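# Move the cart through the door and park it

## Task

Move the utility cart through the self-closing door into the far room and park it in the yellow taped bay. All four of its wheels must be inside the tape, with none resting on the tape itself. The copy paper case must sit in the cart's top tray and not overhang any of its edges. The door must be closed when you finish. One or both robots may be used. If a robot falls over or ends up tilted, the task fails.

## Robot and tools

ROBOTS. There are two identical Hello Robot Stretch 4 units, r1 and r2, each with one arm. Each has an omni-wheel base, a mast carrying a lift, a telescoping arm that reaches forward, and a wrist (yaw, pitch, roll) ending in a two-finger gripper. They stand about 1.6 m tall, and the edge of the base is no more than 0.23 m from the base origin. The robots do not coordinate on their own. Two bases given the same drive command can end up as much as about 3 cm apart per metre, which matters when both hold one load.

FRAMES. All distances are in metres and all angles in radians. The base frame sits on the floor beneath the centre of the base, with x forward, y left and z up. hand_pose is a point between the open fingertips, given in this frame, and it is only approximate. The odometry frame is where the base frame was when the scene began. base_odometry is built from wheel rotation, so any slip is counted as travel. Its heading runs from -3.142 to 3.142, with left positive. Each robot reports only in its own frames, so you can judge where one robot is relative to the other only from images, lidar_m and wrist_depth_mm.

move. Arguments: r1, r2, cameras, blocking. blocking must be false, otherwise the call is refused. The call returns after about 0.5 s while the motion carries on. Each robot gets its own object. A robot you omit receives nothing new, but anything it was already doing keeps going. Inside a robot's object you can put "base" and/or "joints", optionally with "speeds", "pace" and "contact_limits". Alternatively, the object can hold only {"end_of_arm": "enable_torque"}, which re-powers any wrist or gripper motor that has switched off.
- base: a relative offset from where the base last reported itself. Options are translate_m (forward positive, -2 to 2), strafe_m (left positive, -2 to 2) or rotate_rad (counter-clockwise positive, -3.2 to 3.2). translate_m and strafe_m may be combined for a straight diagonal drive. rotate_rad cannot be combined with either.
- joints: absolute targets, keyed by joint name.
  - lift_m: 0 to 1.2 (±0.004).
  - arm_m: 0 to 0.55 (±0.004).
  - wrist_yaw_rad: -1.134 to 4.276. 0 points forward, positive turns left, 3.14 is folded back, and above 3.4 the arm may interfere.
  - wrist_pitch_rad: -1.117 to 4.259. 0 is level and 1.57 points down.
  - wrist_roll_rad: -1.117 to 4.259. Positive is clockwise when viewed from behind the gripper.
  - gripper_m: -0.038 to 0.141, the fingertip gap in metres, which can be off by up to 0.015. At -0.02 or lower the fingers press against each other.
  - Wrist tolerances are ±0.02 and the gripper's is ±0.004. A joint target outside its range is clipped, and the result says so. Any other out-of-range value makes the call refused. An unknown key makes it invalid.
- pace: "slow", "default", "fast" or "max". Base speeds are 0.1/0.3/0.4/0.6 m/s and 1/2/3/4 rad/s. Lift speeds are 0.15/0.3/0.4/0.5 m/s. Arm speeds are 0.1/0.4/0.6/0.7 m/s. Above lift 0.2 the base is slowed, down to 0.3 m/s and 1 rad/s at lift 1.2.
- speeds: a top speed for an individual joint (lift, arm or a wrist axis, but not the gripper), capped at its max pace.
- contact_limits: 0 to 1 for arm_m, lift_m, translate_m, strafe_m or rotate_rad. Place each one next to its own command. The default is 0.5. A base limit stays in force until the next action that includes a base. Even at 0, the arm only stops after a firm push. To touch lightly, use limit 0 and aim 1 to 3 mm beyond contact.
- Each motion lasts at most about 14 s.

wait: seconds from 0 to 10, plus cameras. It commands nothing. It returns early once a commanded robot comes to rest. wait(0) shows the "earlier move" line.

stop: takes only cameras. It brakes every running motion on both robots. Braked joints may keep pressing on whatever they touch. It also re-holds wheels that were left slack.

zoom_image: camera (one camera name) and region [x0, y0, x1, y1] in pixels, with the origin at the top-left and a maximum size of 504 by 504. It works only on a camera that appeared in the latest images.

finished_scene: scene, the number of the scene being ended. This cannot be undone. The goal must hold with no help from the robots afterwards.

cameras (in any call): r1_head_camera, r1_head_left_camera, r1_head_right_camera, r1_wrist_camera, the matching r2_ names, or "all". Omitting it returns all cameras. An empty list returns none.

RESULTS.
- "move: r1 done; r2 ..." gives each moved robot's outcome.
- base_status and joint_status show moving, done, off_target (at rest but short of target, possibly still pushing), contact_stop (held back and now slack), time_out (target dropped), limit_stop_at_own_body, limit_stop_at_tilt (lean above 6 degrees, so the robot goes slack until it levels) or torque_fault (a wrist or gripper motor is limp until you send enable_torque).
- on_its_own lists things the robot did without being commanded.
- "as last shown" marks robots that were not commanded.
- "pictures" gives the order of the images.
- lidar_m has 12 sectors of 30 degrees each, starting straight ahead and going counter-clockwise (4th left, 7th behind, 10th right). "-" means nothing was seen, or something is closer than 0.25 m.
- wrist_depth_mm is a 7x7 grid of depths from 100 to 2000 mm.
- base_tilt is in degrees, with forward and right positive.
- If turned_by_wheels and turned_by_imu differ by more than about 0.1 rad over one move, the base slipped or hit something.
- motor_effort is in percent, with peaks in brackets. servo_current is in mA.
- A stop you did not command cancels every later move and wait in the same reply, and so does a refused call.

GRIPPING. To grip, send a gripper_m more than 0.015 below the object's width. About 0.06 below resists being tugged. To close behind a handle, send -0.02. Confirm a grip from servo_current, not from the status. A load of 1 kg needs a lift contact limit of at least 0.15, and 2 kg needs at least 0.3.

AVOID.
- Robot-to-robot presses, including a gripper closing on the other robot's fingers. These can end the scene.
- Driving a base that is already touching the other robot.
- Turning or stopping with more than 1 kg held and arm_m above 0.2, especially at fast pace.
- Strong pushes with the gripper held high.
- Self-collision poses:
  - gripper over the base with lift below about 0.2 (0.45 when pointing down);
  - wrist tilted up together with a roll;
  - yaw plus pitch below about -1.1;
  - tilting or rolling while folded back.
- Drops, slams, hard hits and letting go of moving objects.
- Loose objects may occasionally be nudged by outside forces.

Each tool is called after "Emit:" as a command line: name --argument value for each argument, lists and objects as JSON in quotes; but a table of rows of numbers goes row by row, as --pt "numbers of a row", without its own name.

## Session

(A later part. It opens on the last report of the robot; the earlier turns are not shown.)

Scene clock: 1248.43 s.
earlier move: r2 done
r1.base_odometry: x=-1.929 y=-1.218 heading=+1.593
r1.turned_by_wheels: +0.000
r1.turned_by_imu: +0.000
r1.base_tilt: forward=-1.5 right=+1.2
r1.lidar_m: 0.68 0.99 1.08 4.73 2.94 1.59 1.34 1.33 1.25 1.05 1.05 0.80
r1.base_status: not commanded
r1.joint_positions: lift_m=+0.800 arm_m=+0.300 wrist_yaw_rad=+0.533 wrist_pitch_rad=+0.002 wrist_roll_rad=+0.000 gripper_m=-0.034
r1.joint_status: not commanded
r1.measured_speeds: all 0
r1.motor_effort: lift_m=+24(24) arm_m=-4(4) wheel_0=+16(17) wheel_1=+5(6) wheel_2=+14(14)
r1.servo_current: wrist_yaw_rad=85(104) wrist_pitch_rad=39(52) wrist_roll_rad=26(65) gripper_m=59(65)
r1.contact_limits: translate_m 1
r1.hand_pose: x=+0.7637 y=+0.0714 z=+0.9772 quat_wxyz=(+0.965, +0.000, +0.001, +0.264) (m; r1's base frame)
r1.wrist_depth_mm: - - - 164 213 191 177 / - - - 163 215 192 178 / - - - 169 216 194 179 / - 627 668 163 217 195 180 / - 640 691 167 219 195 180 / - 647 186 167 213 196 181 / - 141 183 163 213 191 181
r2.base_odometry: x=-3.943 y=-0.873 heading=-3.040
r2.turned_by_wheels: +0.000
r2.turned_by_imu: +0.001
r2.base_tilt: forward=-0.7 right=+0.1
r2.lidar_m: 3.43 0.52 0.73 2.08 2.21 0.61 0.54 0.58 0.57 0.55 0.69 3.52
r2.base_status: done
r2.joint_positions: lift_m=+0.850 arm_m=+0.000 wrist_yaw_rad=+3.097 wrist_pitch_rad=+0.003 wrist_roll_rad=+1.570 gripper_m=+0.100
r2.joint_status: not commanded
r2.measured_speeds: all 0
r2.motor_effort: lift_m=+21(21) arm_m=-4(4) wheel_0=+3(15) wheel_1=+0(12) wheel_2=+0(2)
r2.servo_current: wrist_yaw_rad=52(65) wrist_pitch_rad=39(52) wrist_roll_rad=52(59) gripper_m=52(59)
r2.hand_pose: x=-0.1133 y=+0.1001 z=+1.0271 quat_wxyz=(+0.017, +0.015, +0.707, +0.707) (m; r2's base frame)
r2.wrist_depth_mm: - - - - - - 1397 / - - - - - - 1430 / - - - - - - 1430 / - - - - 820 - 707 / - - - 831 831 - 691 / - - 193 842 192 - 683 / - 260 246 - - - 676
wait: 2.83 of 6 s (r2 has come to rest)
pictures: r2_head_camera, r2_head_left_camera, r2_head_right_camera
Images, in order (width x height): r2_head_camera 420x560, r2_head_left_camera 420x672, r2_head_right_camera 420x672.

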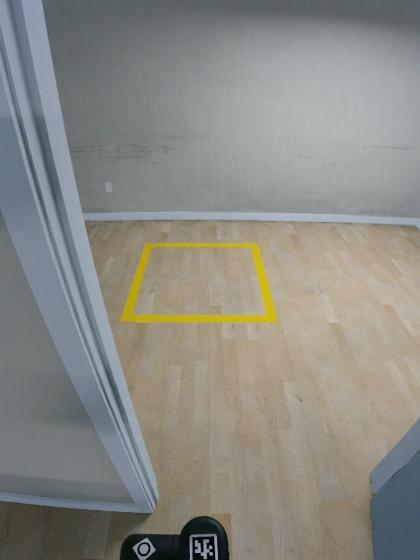

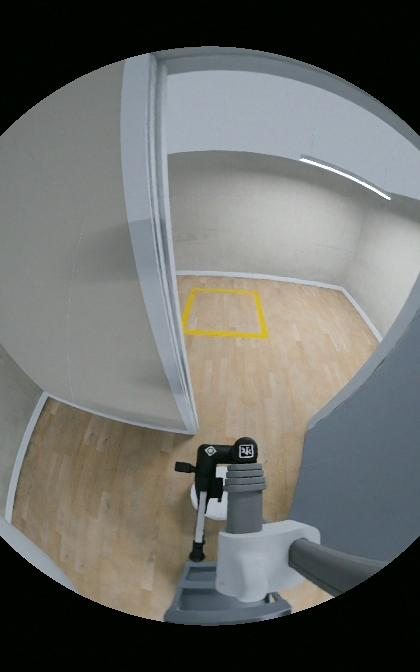

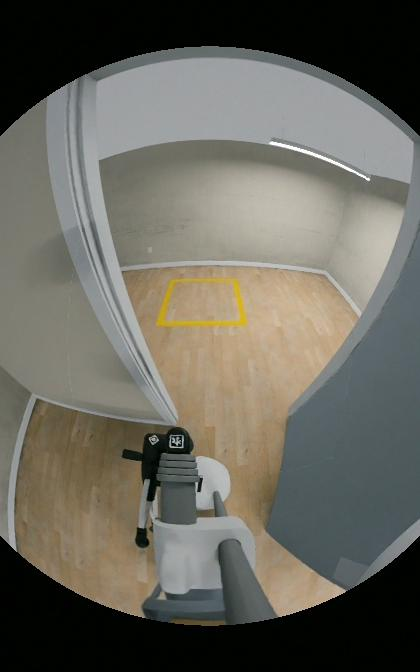

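Emit:
move --r2 '{"base":{"strafe_m":-0.22},"pace":"default"}' --cameras '[]' --blocking false

Emit:
wait --seconds 5 --cameras '["r2_head_camera"]'

Emit:
move --r2 '{"base":{"translate_m":1.2},"pace":"default"}' --cameras '[]' --blocking false

Emit:
wait --seconds 9 --cameras '[]'

Emit:
move --r2 '{"base":{"rotate_rad":3.13},"joints":{"lift_m":1.05,"wrist_yaw_rad":0,"wrist_pitch_rad":1.57,"arm_m":0.05},"pace":"default"}' --cameras '[]' --blocking false

Emit:
wait --seconds 9 --cameras '["r2_head_camera","r2_head_left_camera","r2_wrist_camera"]'

Scene clock: 1265.13 s.
move: r2 moving
r1: as last shown
r1.lidar_m: 0.69 0.99 1.08 4.73 2.92 1.59 1.32 1.33 1.28 1.07 1.03 0.80
r1.servo_current: wrist_yaw_rad=85(111) wrist_pitch_rad=39(46) wrist_roll_rad=39(59) gripper_m=65(65)
r1.contact_limits: translate_m 1
r1.wrist_depth_mm: - - - 164 212 191 178 / - - - 164 215 193 178 / - - - 170 216 194 179 / - 640 661 164 217 195 180 / - 647 683 167 219 195 181 / - 647 185 167 212 196 182 / - 141 182 164 213 191 182
r2.base_odometry: x=-3.946 y=-0.837 heading=-3.040
r2.turned_by_wheels: +0.000
r2.turned_by_imu: +0.001
r2.base_tilt: forward=-0.7 right=+0.0
r2.lidar_m: 3.42 0.52 0.73 2.13 2.26 0.61 0.56 0.56 0.54 0.53 0.65 3.48
r2.base_status: strafe_m moving
r2.joint_positions: lift_m=+0.850 arm_m=+0.000 wrist_yaw_rad=+3.097 wrist_pitch_rad=+0.003 wrist_roll_rad=+1.570 gripper_m=+0.100
r2.joint_status: not commanded
r2.measured_speeds: translate_m=+0.000 strafe_m=-0.139 rotate_rad=+0.002 lift_m=+0.000 arm_m=+0.000 wrist_yaw_rad=+0.000 wrist_pitch_rad=+0.000 wrist_roll_rad=+0.000
r2.motor_effort: lift_m=+21(21) arm_m=-4(4) wheel_0=+10(14) wheel_1=-10(12) wheel_2=-1(1)
r2.servo_current: wrist_yaw_rad=59(59) wrist_pitch_rad=39(46) wrist_roll_rad=39(52) gripper_m=59(59)
r2.hand_pose: x=-0.1133 y=+0.1001 z=+1.0271 quat_wxyz=(+0.017, +0.015, +0.707, +0.707) (m; r2's base frame)
r2.wrist_depth_mm: - - - - - - 1397 / - - - - - - 1397 / - - - - - - 1464 / - - - - 820 - 707 / - - - 831 831 - 699 / - - 192 842 193 - 683 / - 268 246 - - - 676
pictures: none
No camera images: "cameras" was empty.

Scene clock: 1266.67 s.
earlier move: r2 done
r1.base_odometry: x=-1.929 y=-1.218 heading=+1.593
r1.turned_by_wheels: +0.000
r1.turned_by_imu: +0.000
r1.base_tilt: forward=-1.6 right=+1.2
r1.lidar_m: 0.66 0.99 1.06 4.72 2.92 1.61 1.33 1.33 1.27 1.07 1.04 0.79
r1.base_status: not commanded
r1.joint_positions: lift_m=+0.800 arm_m=+0.300 wrist_yaw_rad=+0.533 wrist_pitch_rad=+0.002 wrist_roll_rad=+0.000 gripper_m=-0.034
r1.joint_status: not commanded
r1.measured_speeds: all 0
r1.motor_effort: lift_m=+24(24) arm_m=-4(4) wheel_0=+16(17) wheel_1=+5(6) wheel_2=+14(14)
r1.servo_current: wrist_yaw_rad=65(111) wrist_pitch_rad=39(52) wrist_roll_rad=59(65) gripper_m=59(65)
r1.contact_limits: translate_m 1
r1.hand_pose: x=+0.7637 y=+0.0714 z=+0.9772 quat_wxyz=(+0.965, +0.000, +0.001, +0.264) (m; r1's base frame)
r1.wrist_depth_mm: - - - 164 213 192 177 / - - - 164 216 191 178 / - - - 169 217 194 180 / - 634 661 163 217 195 180 / - 634 691 167 220 195 181 / - 640 186 167 213 196 182 / - 140 183 163 213 190 182
r2.base_odometry: x=-3.965 y=-0.655 heading=-3.040
r2.turned_by_wheels: +0.000
r2.turned_by_imu: +0.000
r2.base_tilt: forward=-0.7 right=+0.1
r2.lidar_m: 3.41 0.65 0.71 2.23 2.46 0.59 0.54 0.44 0.35 0.36 0.43 3.52
r2.base_status: done
r2.joint_positions: lift_m=+0.850 arm_m=+0.000 wrist_yaw_rad=+3.097 wrist_pitch_rad=+0.003 wrist_roll_rad=+1.570 gripper_m=+0.100
r2.joint_status: not commanded
r2.measured_speeds: all 0
r2.motor_effort: lift_m=+21(21) arm_m=-4(4) wheel_0=+2(14) wheel_1=-3(12) wheel_2=+0(2)
r2.servo_current: wrist_yaw_rad=46(59) wrist_pitch_rad=39(52) wrist_roll_rad=52(59) gripper_m=52(59)
r2.hand_pose: x=-0.1133 y=+0.1001 z=+1.0271 quat_wxyz=(+0.017, +0.015, +0.707, +0.707) (m; r2's base frame)
r2.wrist_depth_mm: - - - - - - 1430 / - - - - 723 - 723 / - - - 831 831 - 699 / - - - 854 842 - 691 / - - - - 854 1281 676 / - - 193 - 194 1863 1430 / - 234 248 - - - 1464
wait: 1.53 of 5 s (r2 has come to rest)
pictures: r2_head_camera
Images, in order (width x height): r2_head_camera 420x560.

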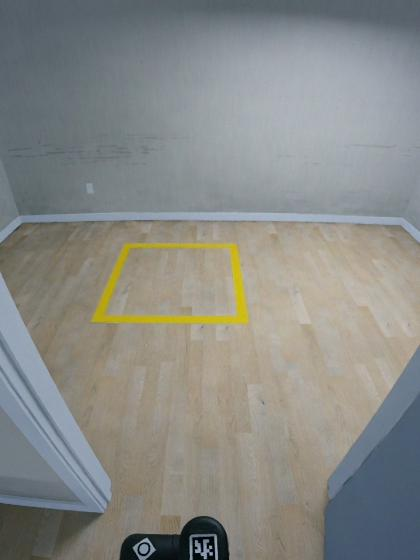

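Scene clock: 1267.17 s.
move: r2 moving
r1: as last shown
r1.lidar_m: 0.70 0.99 1.07 4.73 2.94 1.61 1.33 1.32 1.29 1.05 1.06 0.82
r1.motor_effort: lift_m=+24(24) arm_m=-4(4) wheel_0=+16(17) wheel_1=+5(5) wheel_2=+14(14)
r1.servo_current: wrist_yaw_rad=85(98) wrist_pitch_rad=33(46) wrist_roll_rad=39(65) gripper_m=59(72)
r1.contact_limits: translate_m 1
r1.wrist_depth_mm: - - - 164 214 192 178 / - - - 163 214 192 178 / - - - 169 216 194 179 / - 640 668 163 217 194 180 / - 640 691 167 219 196 181 / - 647 185 167 213 196 182 / - 140 183 163 213 191 182
r2.base_odometry: x=-3.996 y=-0.658 heading=-3.040
r2.turned_by_wheels: +0.000
r2.turned_by_imu: +0.000
r2.base_tilt: forward=-0.7 right=+0.1
r2.lidar_m: 3.39 0.64 0.66 2.15 2.44 0.63 0.58 0.41 0.37 0.38 0.43 3.49
r2.base_status: translate_m moving
r2.joint_positions: lift_m=+0.850 arm_m=+0.000 wrist_yaw_rad=+3.097 wrist_pitch_rad=+0.003 wrist_roll_rad=+1.570 gripper_m=+0.100
r2.joint_status: not commanded
r2.measured_speeds: translate_m=+0.121 strafe_m=-0.001 rotate_rad=+0.001 lift_m=+0.000 arm_m=+0.000 wrist_yaw_rad=+0.001 wrist_pitch_rad=+0.000 wrist_roll_rad=+0.000
r2.motor_effort: lift_m=+21(21) arm_m=-3(4) wheel_0=+10(13) wheel_1=+7(7) wheel_2=-13(13)
r2.servo_current: wrist_yaw_rad=46(52) wrist_pitch_rad=39(46) wrist_roll_rad=39(52) gripper_m=59(59)
r2.hand_pose: x=-0.1133 y=+0.1001 z=+1.0271 quat_wxyz=(+0.017, +0.015, +0.707, +0.707) (m; r2's base frame)
r2.wrist_depth_mm: - - - - - - 1397 / - - - - - - 741 / - - - 854 854 - 732 / - - - 878 878 - 723 / - - - - 878 - 707 / - - 193 - 194 1863 1464 / - 219 237 - - - 1430
pictures: none
No camera images: "cameras" was empty.

Scene clock: 1272.17 s.
earlier move: r2 done
r1.base_odometry: x=-1.929 y=-1.218 heading=+1.593
r1.turned_by_wheels: +0.000
r1.turned_by_imu: +0.000
r1.base_tilt: forward=-1.6 right=+1.3
r1.lidar_m: 0.66 0.98 1.07 4.71 2.93 1.58 1.32 1.33 1.27 1.06 1.06 0.81
r1.base_status: not commanded
r1.joint_positions: lift_m=+0.800 arm_m=+0.300 wrist_yaw_rad=+0.533 wrist_pitch_rad=+0.002 wrist_roll_rad=+0.000 gripper_m=-0.034
r1.joint_status: not commanded
r1.measured_speeds: all 0
r1.motor_effort: lift_m=+24(24) arm_m=-4(4) wheel_0=+16(17) wheel_1=+5(6) wheel_2=+14(14)
r1.servo_current: wrist_yaw_rad=72(98) wrist_pitch_rad=39(52) wrist_roll_rad=46(65) gripper_m=65(72)
r1.contact_limits: translate_m 1
r1.hand_pose: x=+0.7637 y=+0.0714 z=+0.9772 quat_wxyz=(+0.965, +0.000, +0.001, +0.264) (m; r1's base frame)
r1.wrist_depth_mm: - - - 164 214 192 178 / - - - 163 214 191 179 / - - - 170 216 194 179 / - 634 654 163 218 195 180 / - 647 691 167 219 195 181 / - 640 185 167 213 196 182 / - 141 182 164 213 190 182
r2.base_odometry: x=-5.158 y=-0.776 heading=-3.040
r2.turned_by_wheels: +0.000
r2.turned_by_imu: +0.002
r2.base_tilt: forward=-0.7 right=+0.1
r2.lidar_m: 2.22 2.33 2.30 1.96 0.80 0.69 1.38 0.83 0.85 2.48 2.63 2.31
r2.base_status: done
r2.joint_positions: lift_m=+0.850 arm_m=+0.000 wrist_yaw_rad=+3.097 wrist_pitch_rad=+0.003 wrist_roll_rad=+1.570 gripper_m=+0.100
r2.joint_status: not commanded
r2.measured_speeds: all 0
r2.motor_effort: lift_m=+21(21) arm_m=-4(4) wheel_0=+3(13) wheel_1=+3(9) wheel_2=-4(13)
r2.servo_current: wrist_yaw_rad=39(59) wrist_pitch_rad=46(52) wrist_roll_rad=39(65) gripper_m=52(59)
r2.hand_pose: x=-0.1133 y=+0.1001 z=+1.0271 quat_wxyz=(+0.017, +0.015, +0.707, +0.707) (m; r2's base frame)
r2.wrist_depth_mm: - - - - - - - / - - - - - - 1430 / - - - - - 1983 1430 / - - - - - 1863 1464 / - - - - - 1921 1464 / - - 193 1618 184 - 1397 / - 207 246 - - - -
wait: 5.00 of 9 s (r2 has come to rest)
pictures: none
No camera images: "cameras" was empty.

Scene clock: 1272.67 s.
move: r2 moving
r1: as last shown
r1.base_tilt: forward=-1.6 right=+1.2
r1.lidar_m: 0.70 0.98 1.07 4.73 2.91 1.60 1.33 1.33 1.27 1.03 1.05 0.81
r1.motor_effort: lift_m=+24(24) arm_m=-4(4) wheel_0=+17(17) wheel_1=+5(6) wheel_2=+14(14)
r1.servo_current: wrist_yaw_rad=72(91) wrist_pitch_rad=39(52) wrist_roll_rad=33(52) gripper_m=59(65)
r1.contact_limits: translate_m 1
r1.wrist_depth_mm: - - - 164 214 192 178 / - - - 164 215 193 179 / - - - 169 216 194 180 / - 640 661 163 216 194 181 / - 640 683 167 218 195 181 / - 647 186 167 213 195 182 / - 140 182 163 213 191 182
r2.base_odometry: x=-5.158 y=-0.776 heading=-2.788
r2.turned_by_wheels: +0.252
r2.turned_by_imu: +0.245
r2.base_tilt: forward=-0.7 right=+0.0
r2.lidar_m: 2.21 2.57 2.24 1.12 0.69 1.76 1.01 0.85 1.26 2.50 2.55 2.21
r2.base_status: rotate_rad moving
r2.joint_positions: lift_m=+0.888 arm_m=+0.041 wrist_yaw_rad=+2.538 wrist_pitch_rad=+0.581 wrist_roll_rad=+1.570 gripper_m=+0.100
r2.joint_status: lift_m moving; arm_m moving; wrist_yaw_rad moving; wrist_pitch_rad moving
r2.measured_speeds: translate_m=+0.001 strafe_m=+0.002 rotate_rad=+0.976 lift_m=+0.146 arm_m=+0.088 wrist_yaw_rad=-1.746 wrist_pitch_rad=+1.819 wrist_roll_rad=+0.000
r2.motor_effort: lift_m=+25(25) arm_m=+4(12) wheel_0=-5(9) wheel_1=-9(9) wheel_2=-10(11)
r2.servo_current: wrist_yaw_rad=78(156) wrist_pitch_rad=85(91) wrist_roll_rad=59(65) gripper_m=46(52)
r2.hand_pose: x=+0.0637 y=+0.2088 z=+0.9075 quat_wxyz=(+0.395, +0.008, +0.707, +0.587) (m; r2's base frame)
r2.wrist_depth_mm: - - - - 1308 1078 891 / - - - - 1255 1078 904 / - - - - 1229 1078 904 / - - - - 1281 1078 904 / - - - - 1430 1098 917 / - 1808 192 1808 194 1025 931 / - 1708 - - 1336 1138 917
pictures: none
No camera images: "cameras" was empty.

Scene clock: 1275.03 s.
earlier move: r2 done
r1.base_odometry: x=-1.929 y=-1.218 heading=+1.593
r1.turned_by_wheels: +0.000
r1.turned_by_imu: +0.000
r1.base_tilt: forward=-1.6 right=+1.2
r1.lidar_m: 0.69 0.97 1.07 4.74 2.90 1.57 1.33 1.32 1.28 1.05 1.04 0.81
r1.base_status: not commanded
r1.joint_positions: lift_m=+0.800 arm_m=+0.300 wrist_yaw_rad=+0.533 wrist_pitch_rad=+0.002 wrist_roll_rad=+0.000 gripper_m=-0.034
r1.joint_status: not commanded
r1.measured_speeds: all 0
r1.motor_effort: lift_m=+24(24) arm_m=-4(4) wheel_0=+17(17) wheel_1=+5(6) wheel_2=+14(14)
r1.servo_current: wrist_yaw_rad=85(98) wrist_pitch_rad=39(52) wrist_roll_rad=46(65) gripper_m=65(65)
r1.contact_limits: translate_m 1
r1.hand_pose: x=+0.7637 y=+0.0714 z=+0.9772 quat_wxyz=(+0.965, +0.000, +0.001, +0.264) (m; r1's base frame)
r1.wrist_depth_mm: - - - 164 214 192 178 / - - - 164 215 192 179 / - - - 170 216 193 179 / - 640 661 164 217 195 180 / - 634 691 167 220 196 181 / - 640 185 167 211 196 181 / - 141 182 163 213 191 182
r2.base_odometry: x=-5.158 y=-0.776 heading=+0.089
r2.turned_by_wheels: +2.877
r2.turned_by_imu: +2.801
r2.base_tilt: forward=-0.7 right=+0.1
r2.lidar_m: 1.47 0.89 0.85 2.35 2.62 2.32 2.22 2.30 2.34 2.22 0.82 0.70
r2.base_status: done
r2.joint_positions: lift_m=+1.050 arm_m=+0.050 wrist_yaw_rad=+0.003 wrist_pitch_rad=+1.567 wrist_roll_rad=+1.570 gripper_m=+0.100
r2.joint_status: all done
r2.measured_speeds: all 0
r2.motor_effort: lift_m=+21(25) arm_m=+7(12) wheel_0=-3(11) wheel_1=-2(11) wheel_2=-3(14)
r2.servo_current: wrist_yaw_rad=46(156) wrist_pitch_rad=39(98) wrist_roll_rad=46(65) gripper_m=52(59)
r2.hand_pose: x=+0.2222 y=-0.0874 z=+0.9396 quat_wxyz=(+0.502, +0.500, +0.500, -0.498) (m; r2's base frame)
r2.wrist_depth_mm: 597 - 1160 1138 1160 1160 1160 / 1182 1160 1160 1160 1138 1138 1138 / 1160 1182 1160 1160 1160 1160 1138 / 1160 1160 1138 1160 - 1160 1160 / 1160 1182 1160 1138 - 1160 1160 / 1182 1182 195 1160 191 1160 1160 / 1182 1160 1182 - 1160 1160 1160
wait: 2.37 of 9 s (r2 has come to rest)
pictures: r2_head_camera, r2_head_left_camera, r2_wrist_camera
Images, in order (width x height): r2_head_camera 420x560, r2_head_left_camera 420x672, r2_wrist_camera 616x392.

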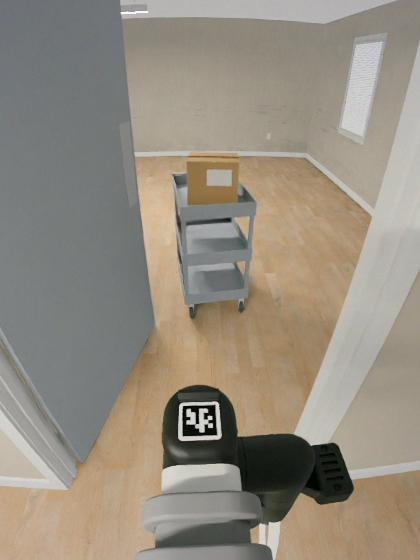

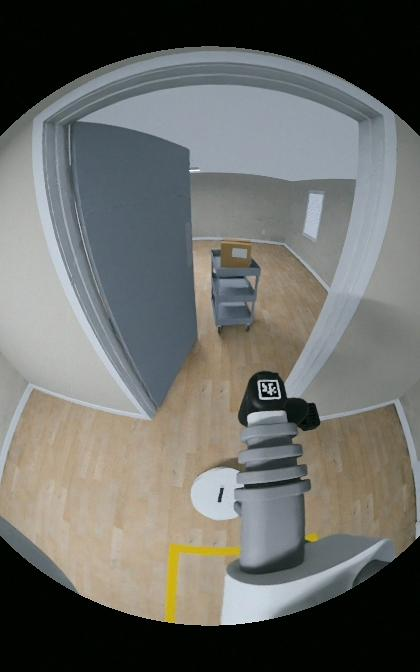

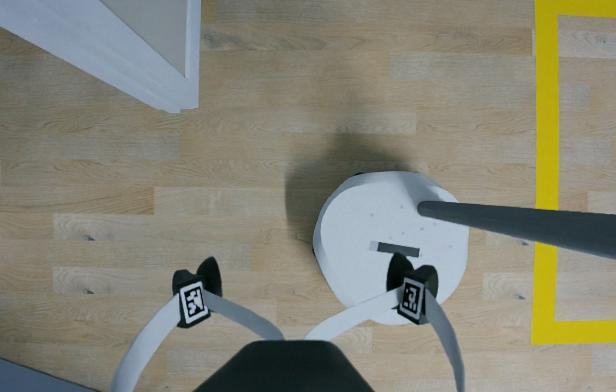

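Emit:
move --r2 '{"base":{"translate_m":1.12,"strafe_m":0.04},"joints":{"arm_m":0.2,"lift_m":1.05,"wrist_yaw_rad":0},"pace":"default"}' --cameras '[]' --blocking false

Emit:
wait --seconds 9 --cameras '["r2_head_camera","r2_head_right_camera","r2_wrist_camera"]'

Scene clock: 1295.60 s.
move: r2 moving
r1: as last shown
r1.lidar_m: 0.67 0.98 1.04 4.72 2.90 1.59 1.34 1.33 1.28 1.07 1.04 0.81
r1.motor_effort: lift_m=+23(24) arm_m=-4(4) wheel_0=+16(17) wheel_1=+5(6) wheel_2=+14(14)
r1.servo_current: wrist_yaw_rad=72(104) wrist_pitch_rad=39(52) wrist_roll_rad=39(59) gripper_m=59(65)
r1.contact_limits: translate_m 1
r1.wrist_depth_mm: - - - 164 214 191 178 / - - - 164 214 192 179 / - - - 170 217 195 179 / - 640 661 164 218 195 181 / - 634 691 167 220 195 181 / - 634 186 168 212 196 182 / - 140 183 163 213 190 182
r2.base_odometry: x=-5.127 y=-0.772 heading=+0.089
r2.turned_by_wheels: +0.000
r2.turned_by_imu: +0.001
r2.base_tilt: forward=-0.6 right=+0.1
r2.lidar_m: 1.43 0.86 0.85 2.26 2.58 2.36 2.24 2.35 2.33 2.07 0.79 0.66
r2.base_status: translate_m moving; strafe_m moving
r2.joint_positions: lift_m=+1.050 arm_m=+0.101 wrist_yaw_rad=+0.003 wrist_pitch_rad=+1.567 wrist_roll_rad=+1.570 gripper_m=+0.100
r2.joint_status: lift_m moving; arm_m moving; wrist_yaw_rad moving
r2.measured_speeds: translate_m=+0.122 strafe_m=+0.004 rotate_rad=+0.000 lift_m=+0.000 arm_m=+0.195 wrist_yaw_rad=+0.000 wrist_pitch_rad=+0.000 wrist_roll_rad=+0.000
r2.motor_effort: lift_m=+19(24) arm_m=+6(11) wheel_0=+7(8) wheel_1=+8(9) wheel_2=-12(13)
r2.servo_current: wrist_yaw_rad=39(111) wrist_pitch_rad=39(46) wrist_roll_rad=46(52) gripper_m=39(59)
r2.hand_pose: x=+0.2729 y=-0.0874 z=+0.9396 quat_wxyz=(+0.502, +0.500, +0.500, -0.498) (m; r2's base frame)
r2.wrist_depth_mm: 1160 - 1138 1138 1160 1118 1160 / 1160 1160 1138 1160 1160 1138 1138 / 1160 1160 1138 1160 1160 1138 1138 / 1138 1160 1160 1160 - 1138 1160 / 1160 1182 1182 1182 - 1160 1160 / 1160 1138 196 1182 192 1160 1160 / 1182 1160 1182 - 1160 1182 1160
pictures: none
No camera images: "cameras" was empty.

Scene clock: 1300.33 s.
earlier move: r2 done
r1.base_odometry: x=-1.929 y=-1.218 heading=+1.593
r1.turned_by_wheels: +0.000
r1.turned_by_imu: +0.000
r1.base_tilt: forward=-1.6 right=+1.3
r1.lidar_m: 0.68 0.98 1.07 4.73 2.92 1.60 1.34 1.34 1.27 1.05 1.05 0.81
r1.base_status: not commanded
r1.joint_positions: lift_m=+0.800 arm_m=+0.300 wrist_yaw_rad=+0.533 wrist_pitch_rad=+0.002 wrist_roll_rad=+0.000 gripper_m=-0.034
r1.joint_status: not commanded
r1.measured_speeds: all 0
r1.motor_effort: lift_m=+23(24) arm_m=-3(4) wheel_0=+16(17) wheel_1=+5(6) wheel_2=+14(14)
r1.servo_current: wrist_yaw_rad=72(104) wrist_pitch_rad=39(52) wrist_roll_rad=65(65) gripper_m=59(72)
r1.contact_limits: translate_m 1
r1.hand_pose: x=+0.7637 y=+0.0714 z=+0.9772 quat_wxyz=(+0.965, +0.000, +0.001, +0.264) (m; r1's base frame)
r1.wrist_depth_mm: - - - 165 213 191 178 / - - - 164 216 193 178 / - - - 169 216 194 179 / - 640 661 163 216 195 180 / - 647 683 167 218 195 181 / - 647 185 167 213 196 181 / - 140 182 163 214 191 182
r2.base_odometry: x=-4.046 y=-0.637 heading=+0.089
r2.turned_by_wheels: +0.000
r2.turned_by_imu: +0.002
r2.base_tilt: forward=-0.6 right=+0.0
r2.lidar_m: 0.63 0.47 0.37 0.38 0.48 3.44 3.38 0.63 0.59 1.66 2.40 0.70
r2.base_status: done
r2.joint_positions: lift_m=+1.050 arm_m=+0.200 wrist_yaw_rad=+0.003 wrist_pitch_rad=+1.567 wrist_roll_rad=+1.570 gripper_m=+0.100
r2.joint_status: all done
r2.measured_speeds: all 0
r2.motor_effort: lift_m=+21(24) arm_m=+7(12) wheel_0=+2(10) wheel_1=+4(9) wheel_2=-2(15)
r2.servo_current: wrist_yaw_rad=52(111) wrist_pitch_rad=39(46) wrist_roll_rad=39(59) gripper_m=59(59)
r2.hand_pose: x=+0.3721 y=-0.0874 z=+0.9396 quat_wxyz=(+0.502, +0.500, +0.500, -0.498) (m; r2's base frame)
r2.wrist_depth_mm: 1160 1160 1160 1138 1118 1138 1160 / - 668 1138 1160 1160 1138 1138 / - - 1160 1160 1160 1138 1138 / - 668 1160 1160 1138 1138 1138 / - - 1160 1160 1160 - 1160 / - 585 193 1182 195 1160 1160 / - 1160 1160 - 1160 1160 1138
wait: 4.73 of 9 s (r2 has come to rest)
pictures: r2_head_camera, r2_head_right_camera, r2_wrist_camera
Images, in order (width x height): r2_head_camera 420x560, r2_head_right_camera 420x672, r2_wrist_camera 616x392.

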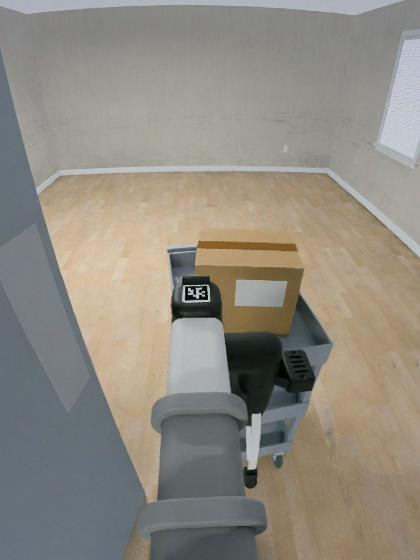

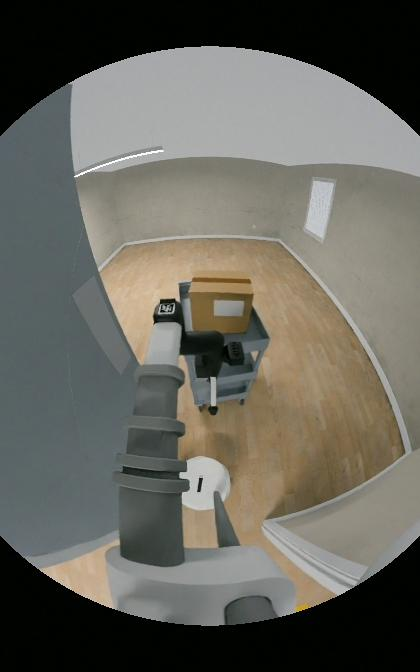

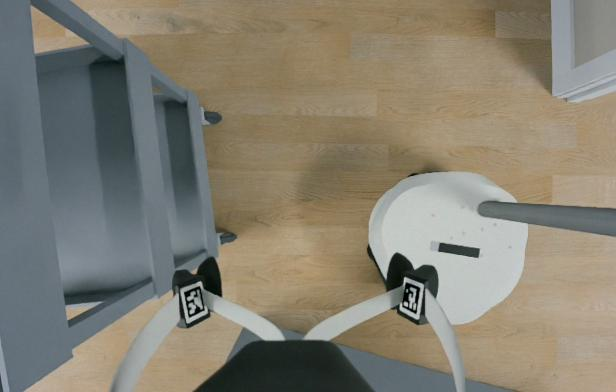

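Emit:
move --r2 '{"base":{"translate_m":0.12,"strafe_m":-0.13},"pace":"default"}' --cameras '[]' --blocking false

Emit:
wait --seconds 5 --cameras '["r2_head_camera","r2_head_left_camera","r2_wrist_camera"]'

Scene clock: 1322.70 s.
move: r2 moving
r1: as last shown
r1.base_tilt: forward=-1.5 right=+1.2
r1.lidar_m: 0.69 0.99 1.06 4.72 2.91 1.58 1.32 1.31 1.26 1.07 1.04 0.81
r1.motor_effort: lift_m=+24(24) arm_m=-4(4) wheel_0=+16(17) wheel_1=+5(6) wheel_2=+14(14)
r1.servo_current: wrist_yaw_rad=78(98) wrist_pitch_rad=46(52) wrist_roll_rad=52(59) gripper_m=59(72)
r1.contact_limits: translate_m 1
r1.wrist_depth_mm: - - - 164 213 191 178 / - - - 164 216 192 179 / - - - 169 216 194 180 / - 627 668 163 218 195 180 / - 634 691 167 219 196 181 / - 634 186 167 212 196 182 / - 140 182 163 213 190 182
r2.base_odometry: x=-4.023 y=-0.658 heading=+0.089
r2.turned_by_wheels: -0.001
r2.turned_by_imu: +0.000
r2.base_tilt: forward=-0.7 right=+0.0
r2.lidar_m: 0.58 0.44 0.39 0.40 0.50 3.48 3.39 0.62 0.57 1.71 2.38 0.65
r2.base_status: translate_m moving; strafe_m moving
r2.joint_positions: lift_m=+1.050 arm_m=+0.200 wrist_yaw_rad=+0.003 wrist_pitch_rad=+1.567 wrist_roll_rad=+1.570 gripper_m=+0.100
r2.joint_status: not commanded
r2.measured_speeds: translate_m=+0.086 strafe_m=-0.091 rotate_rad=-0.001 lift_m=+0.000 arm_m=+0.000 wrist_yaw_rad=+0.000 wrist_pitch_rad=+0.000 wrist_roll_rad=+0.000
r2.motor_effort: lift_m=+21(21) arm_m=+7(8) wheel_0=+12(12) wheel_1=-7(7) wheel_2=-10(11)
r2.servo_current: wrist_yaw_rad=46(52) wrist_pitch_rad=46(52) wrist_roll_rad=46(59) gripper_m=46(59)
r2.hand_pose: x=+0.3721 y=-0.0874 z=+0.9396 quat_wxyz=(+0.502, +0.500, +0.500, -0.498) (m; r2's base frame)
r2.wrist_depth_mm: - 1160 1138 1138 1138 1138 1118 / - 647 1138 1138 1138 1160 1138 / - - 1160 1138 1160 1138 1138 / - - 1138 1160 1160 1138 1118 / - - 1160 1182 1160 - 1138 / - 466 195 1160 193 1138 1138 / - 445 1160 - 1160 1160 1138
pictures: none
No camera images: "cameras" was empty.

Scene clock: 1324.17 s.
earlier move: r2 done
r1.base_odometry: x=-1.929 y=-1.218 heading=+1.593
r1.turned_by_wheels: +0.000
r1.turned_by_imu: +0.000
r1.base_tilt: forward=-1.5 right=+1.2
r1.lidar_m: 0.70 0.98 1.07 4.73 2.92 1.61 1.33 1.32 1.26 1.06 1.06 0.79
r1.base_status: not commanded
r1.joint_positions: lift_m=+0.800 arm_m=+0.300 wrist_yaw_rad=+0.533 wrist_pitch_rad=+0.002 wrist_roll_rad=+0.000 gripper_m=-0.034
r1.joint_status: not commanded
r1.measured_speeds: all 0
r1.motor_effort: lift_m=+24(24) arm_m=-4(4) wheel_0=+16(17) wheel_1=+5(6) wheel_2=+14(14)
r1.servo_current: wrist_yaw_rad=78(98) wrist_pitch_rad=46(52) wrist_roll_rad=33(59) gripper_m=65(72)
r1.contact_limits: translate_m 1
r1.hand_pose: x=+0.7637 y=+0.0714 z=+0.9772 quat_wxyz=(+0.965, +0.000, +0.001, +0.264) (m; r1's base frame)
r1.wrist_depth_mm: - - - 164 214 192 178 / - - - 164 216 193 179 / - - - 170 216 194 179 / - 634 661 164 217 196 180 / - 647 683 167 220 195 181 / - 640 186 167 213 196 182 / - 141 182 163 213 190 182
r2.base_odometry: x=-3.916 y=-0.755 heading=+0.089
r2.turned_by_wheels: +0.000
r2.turned_by_imu: +0.001
r2.base_tilt: forward=-0.7 right=+0.1
r2.lidar_m: 0.49 0.52 0.47 0.49 0.56 3.62 3.52 0.59 0.75 2.15 2.29 0.57
r2.base_status: done
r2.joint_positions: lift_m=+1.050 arm_m=+0.200 wrist_yaw_rad=+0.003 wrist_pitch_rad=+1.567 wrist_roll_rad=+1.570 gripper_m=+0.100
r2.joint_status: not commanded
r2.measured_speeds: all 0
r2.motor_effort: lift_m=+21(21) arm_m=+8(8) wheel_0=+3(12) wheel_1=-3(8) wheel_2=-4(12)
r2.servo_current: wrist_yaw_rad=59(59) wrist_pitch_rad=52(52) wrist_roll_rad=46(59) gripper_m=52(59)
r2.hand_pose: x=+0.3721 y=-0.0874 z=+0.9396 quat_wxyz=(+0.502, +0.500, +0.500, -0.498) (m; r2's base frame)
r2.wrist_depth_mm: 1182 1182 1160 1160 1138 1138 1160 / 347 1205 1160 1160 1138 1138 1118 / - - 1138 1138 1160 1138 1160 / - - 1008 1160 1160 1138 1160 / - - 683 1160 1160 - 1160 / - - 190 1160 194 1160 1138 / - - - - 1160 1138 1118
wait: 1.47 of 5 s (r2 has come to rest)
pictures: r2_head_camera, r2_head_left_camera, r2_wrist_camera
Images, in order (width x height): r2_head_camera 420x560, r2_head_left_camera 420x672, r2_wrist_camera 616x392.

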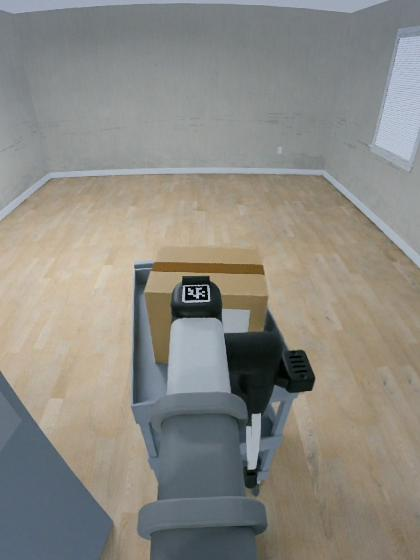

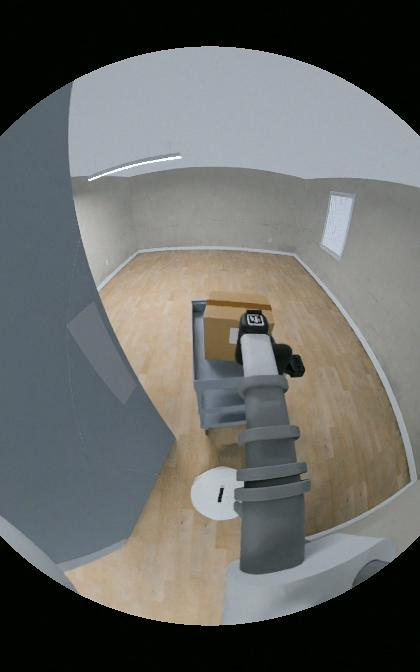

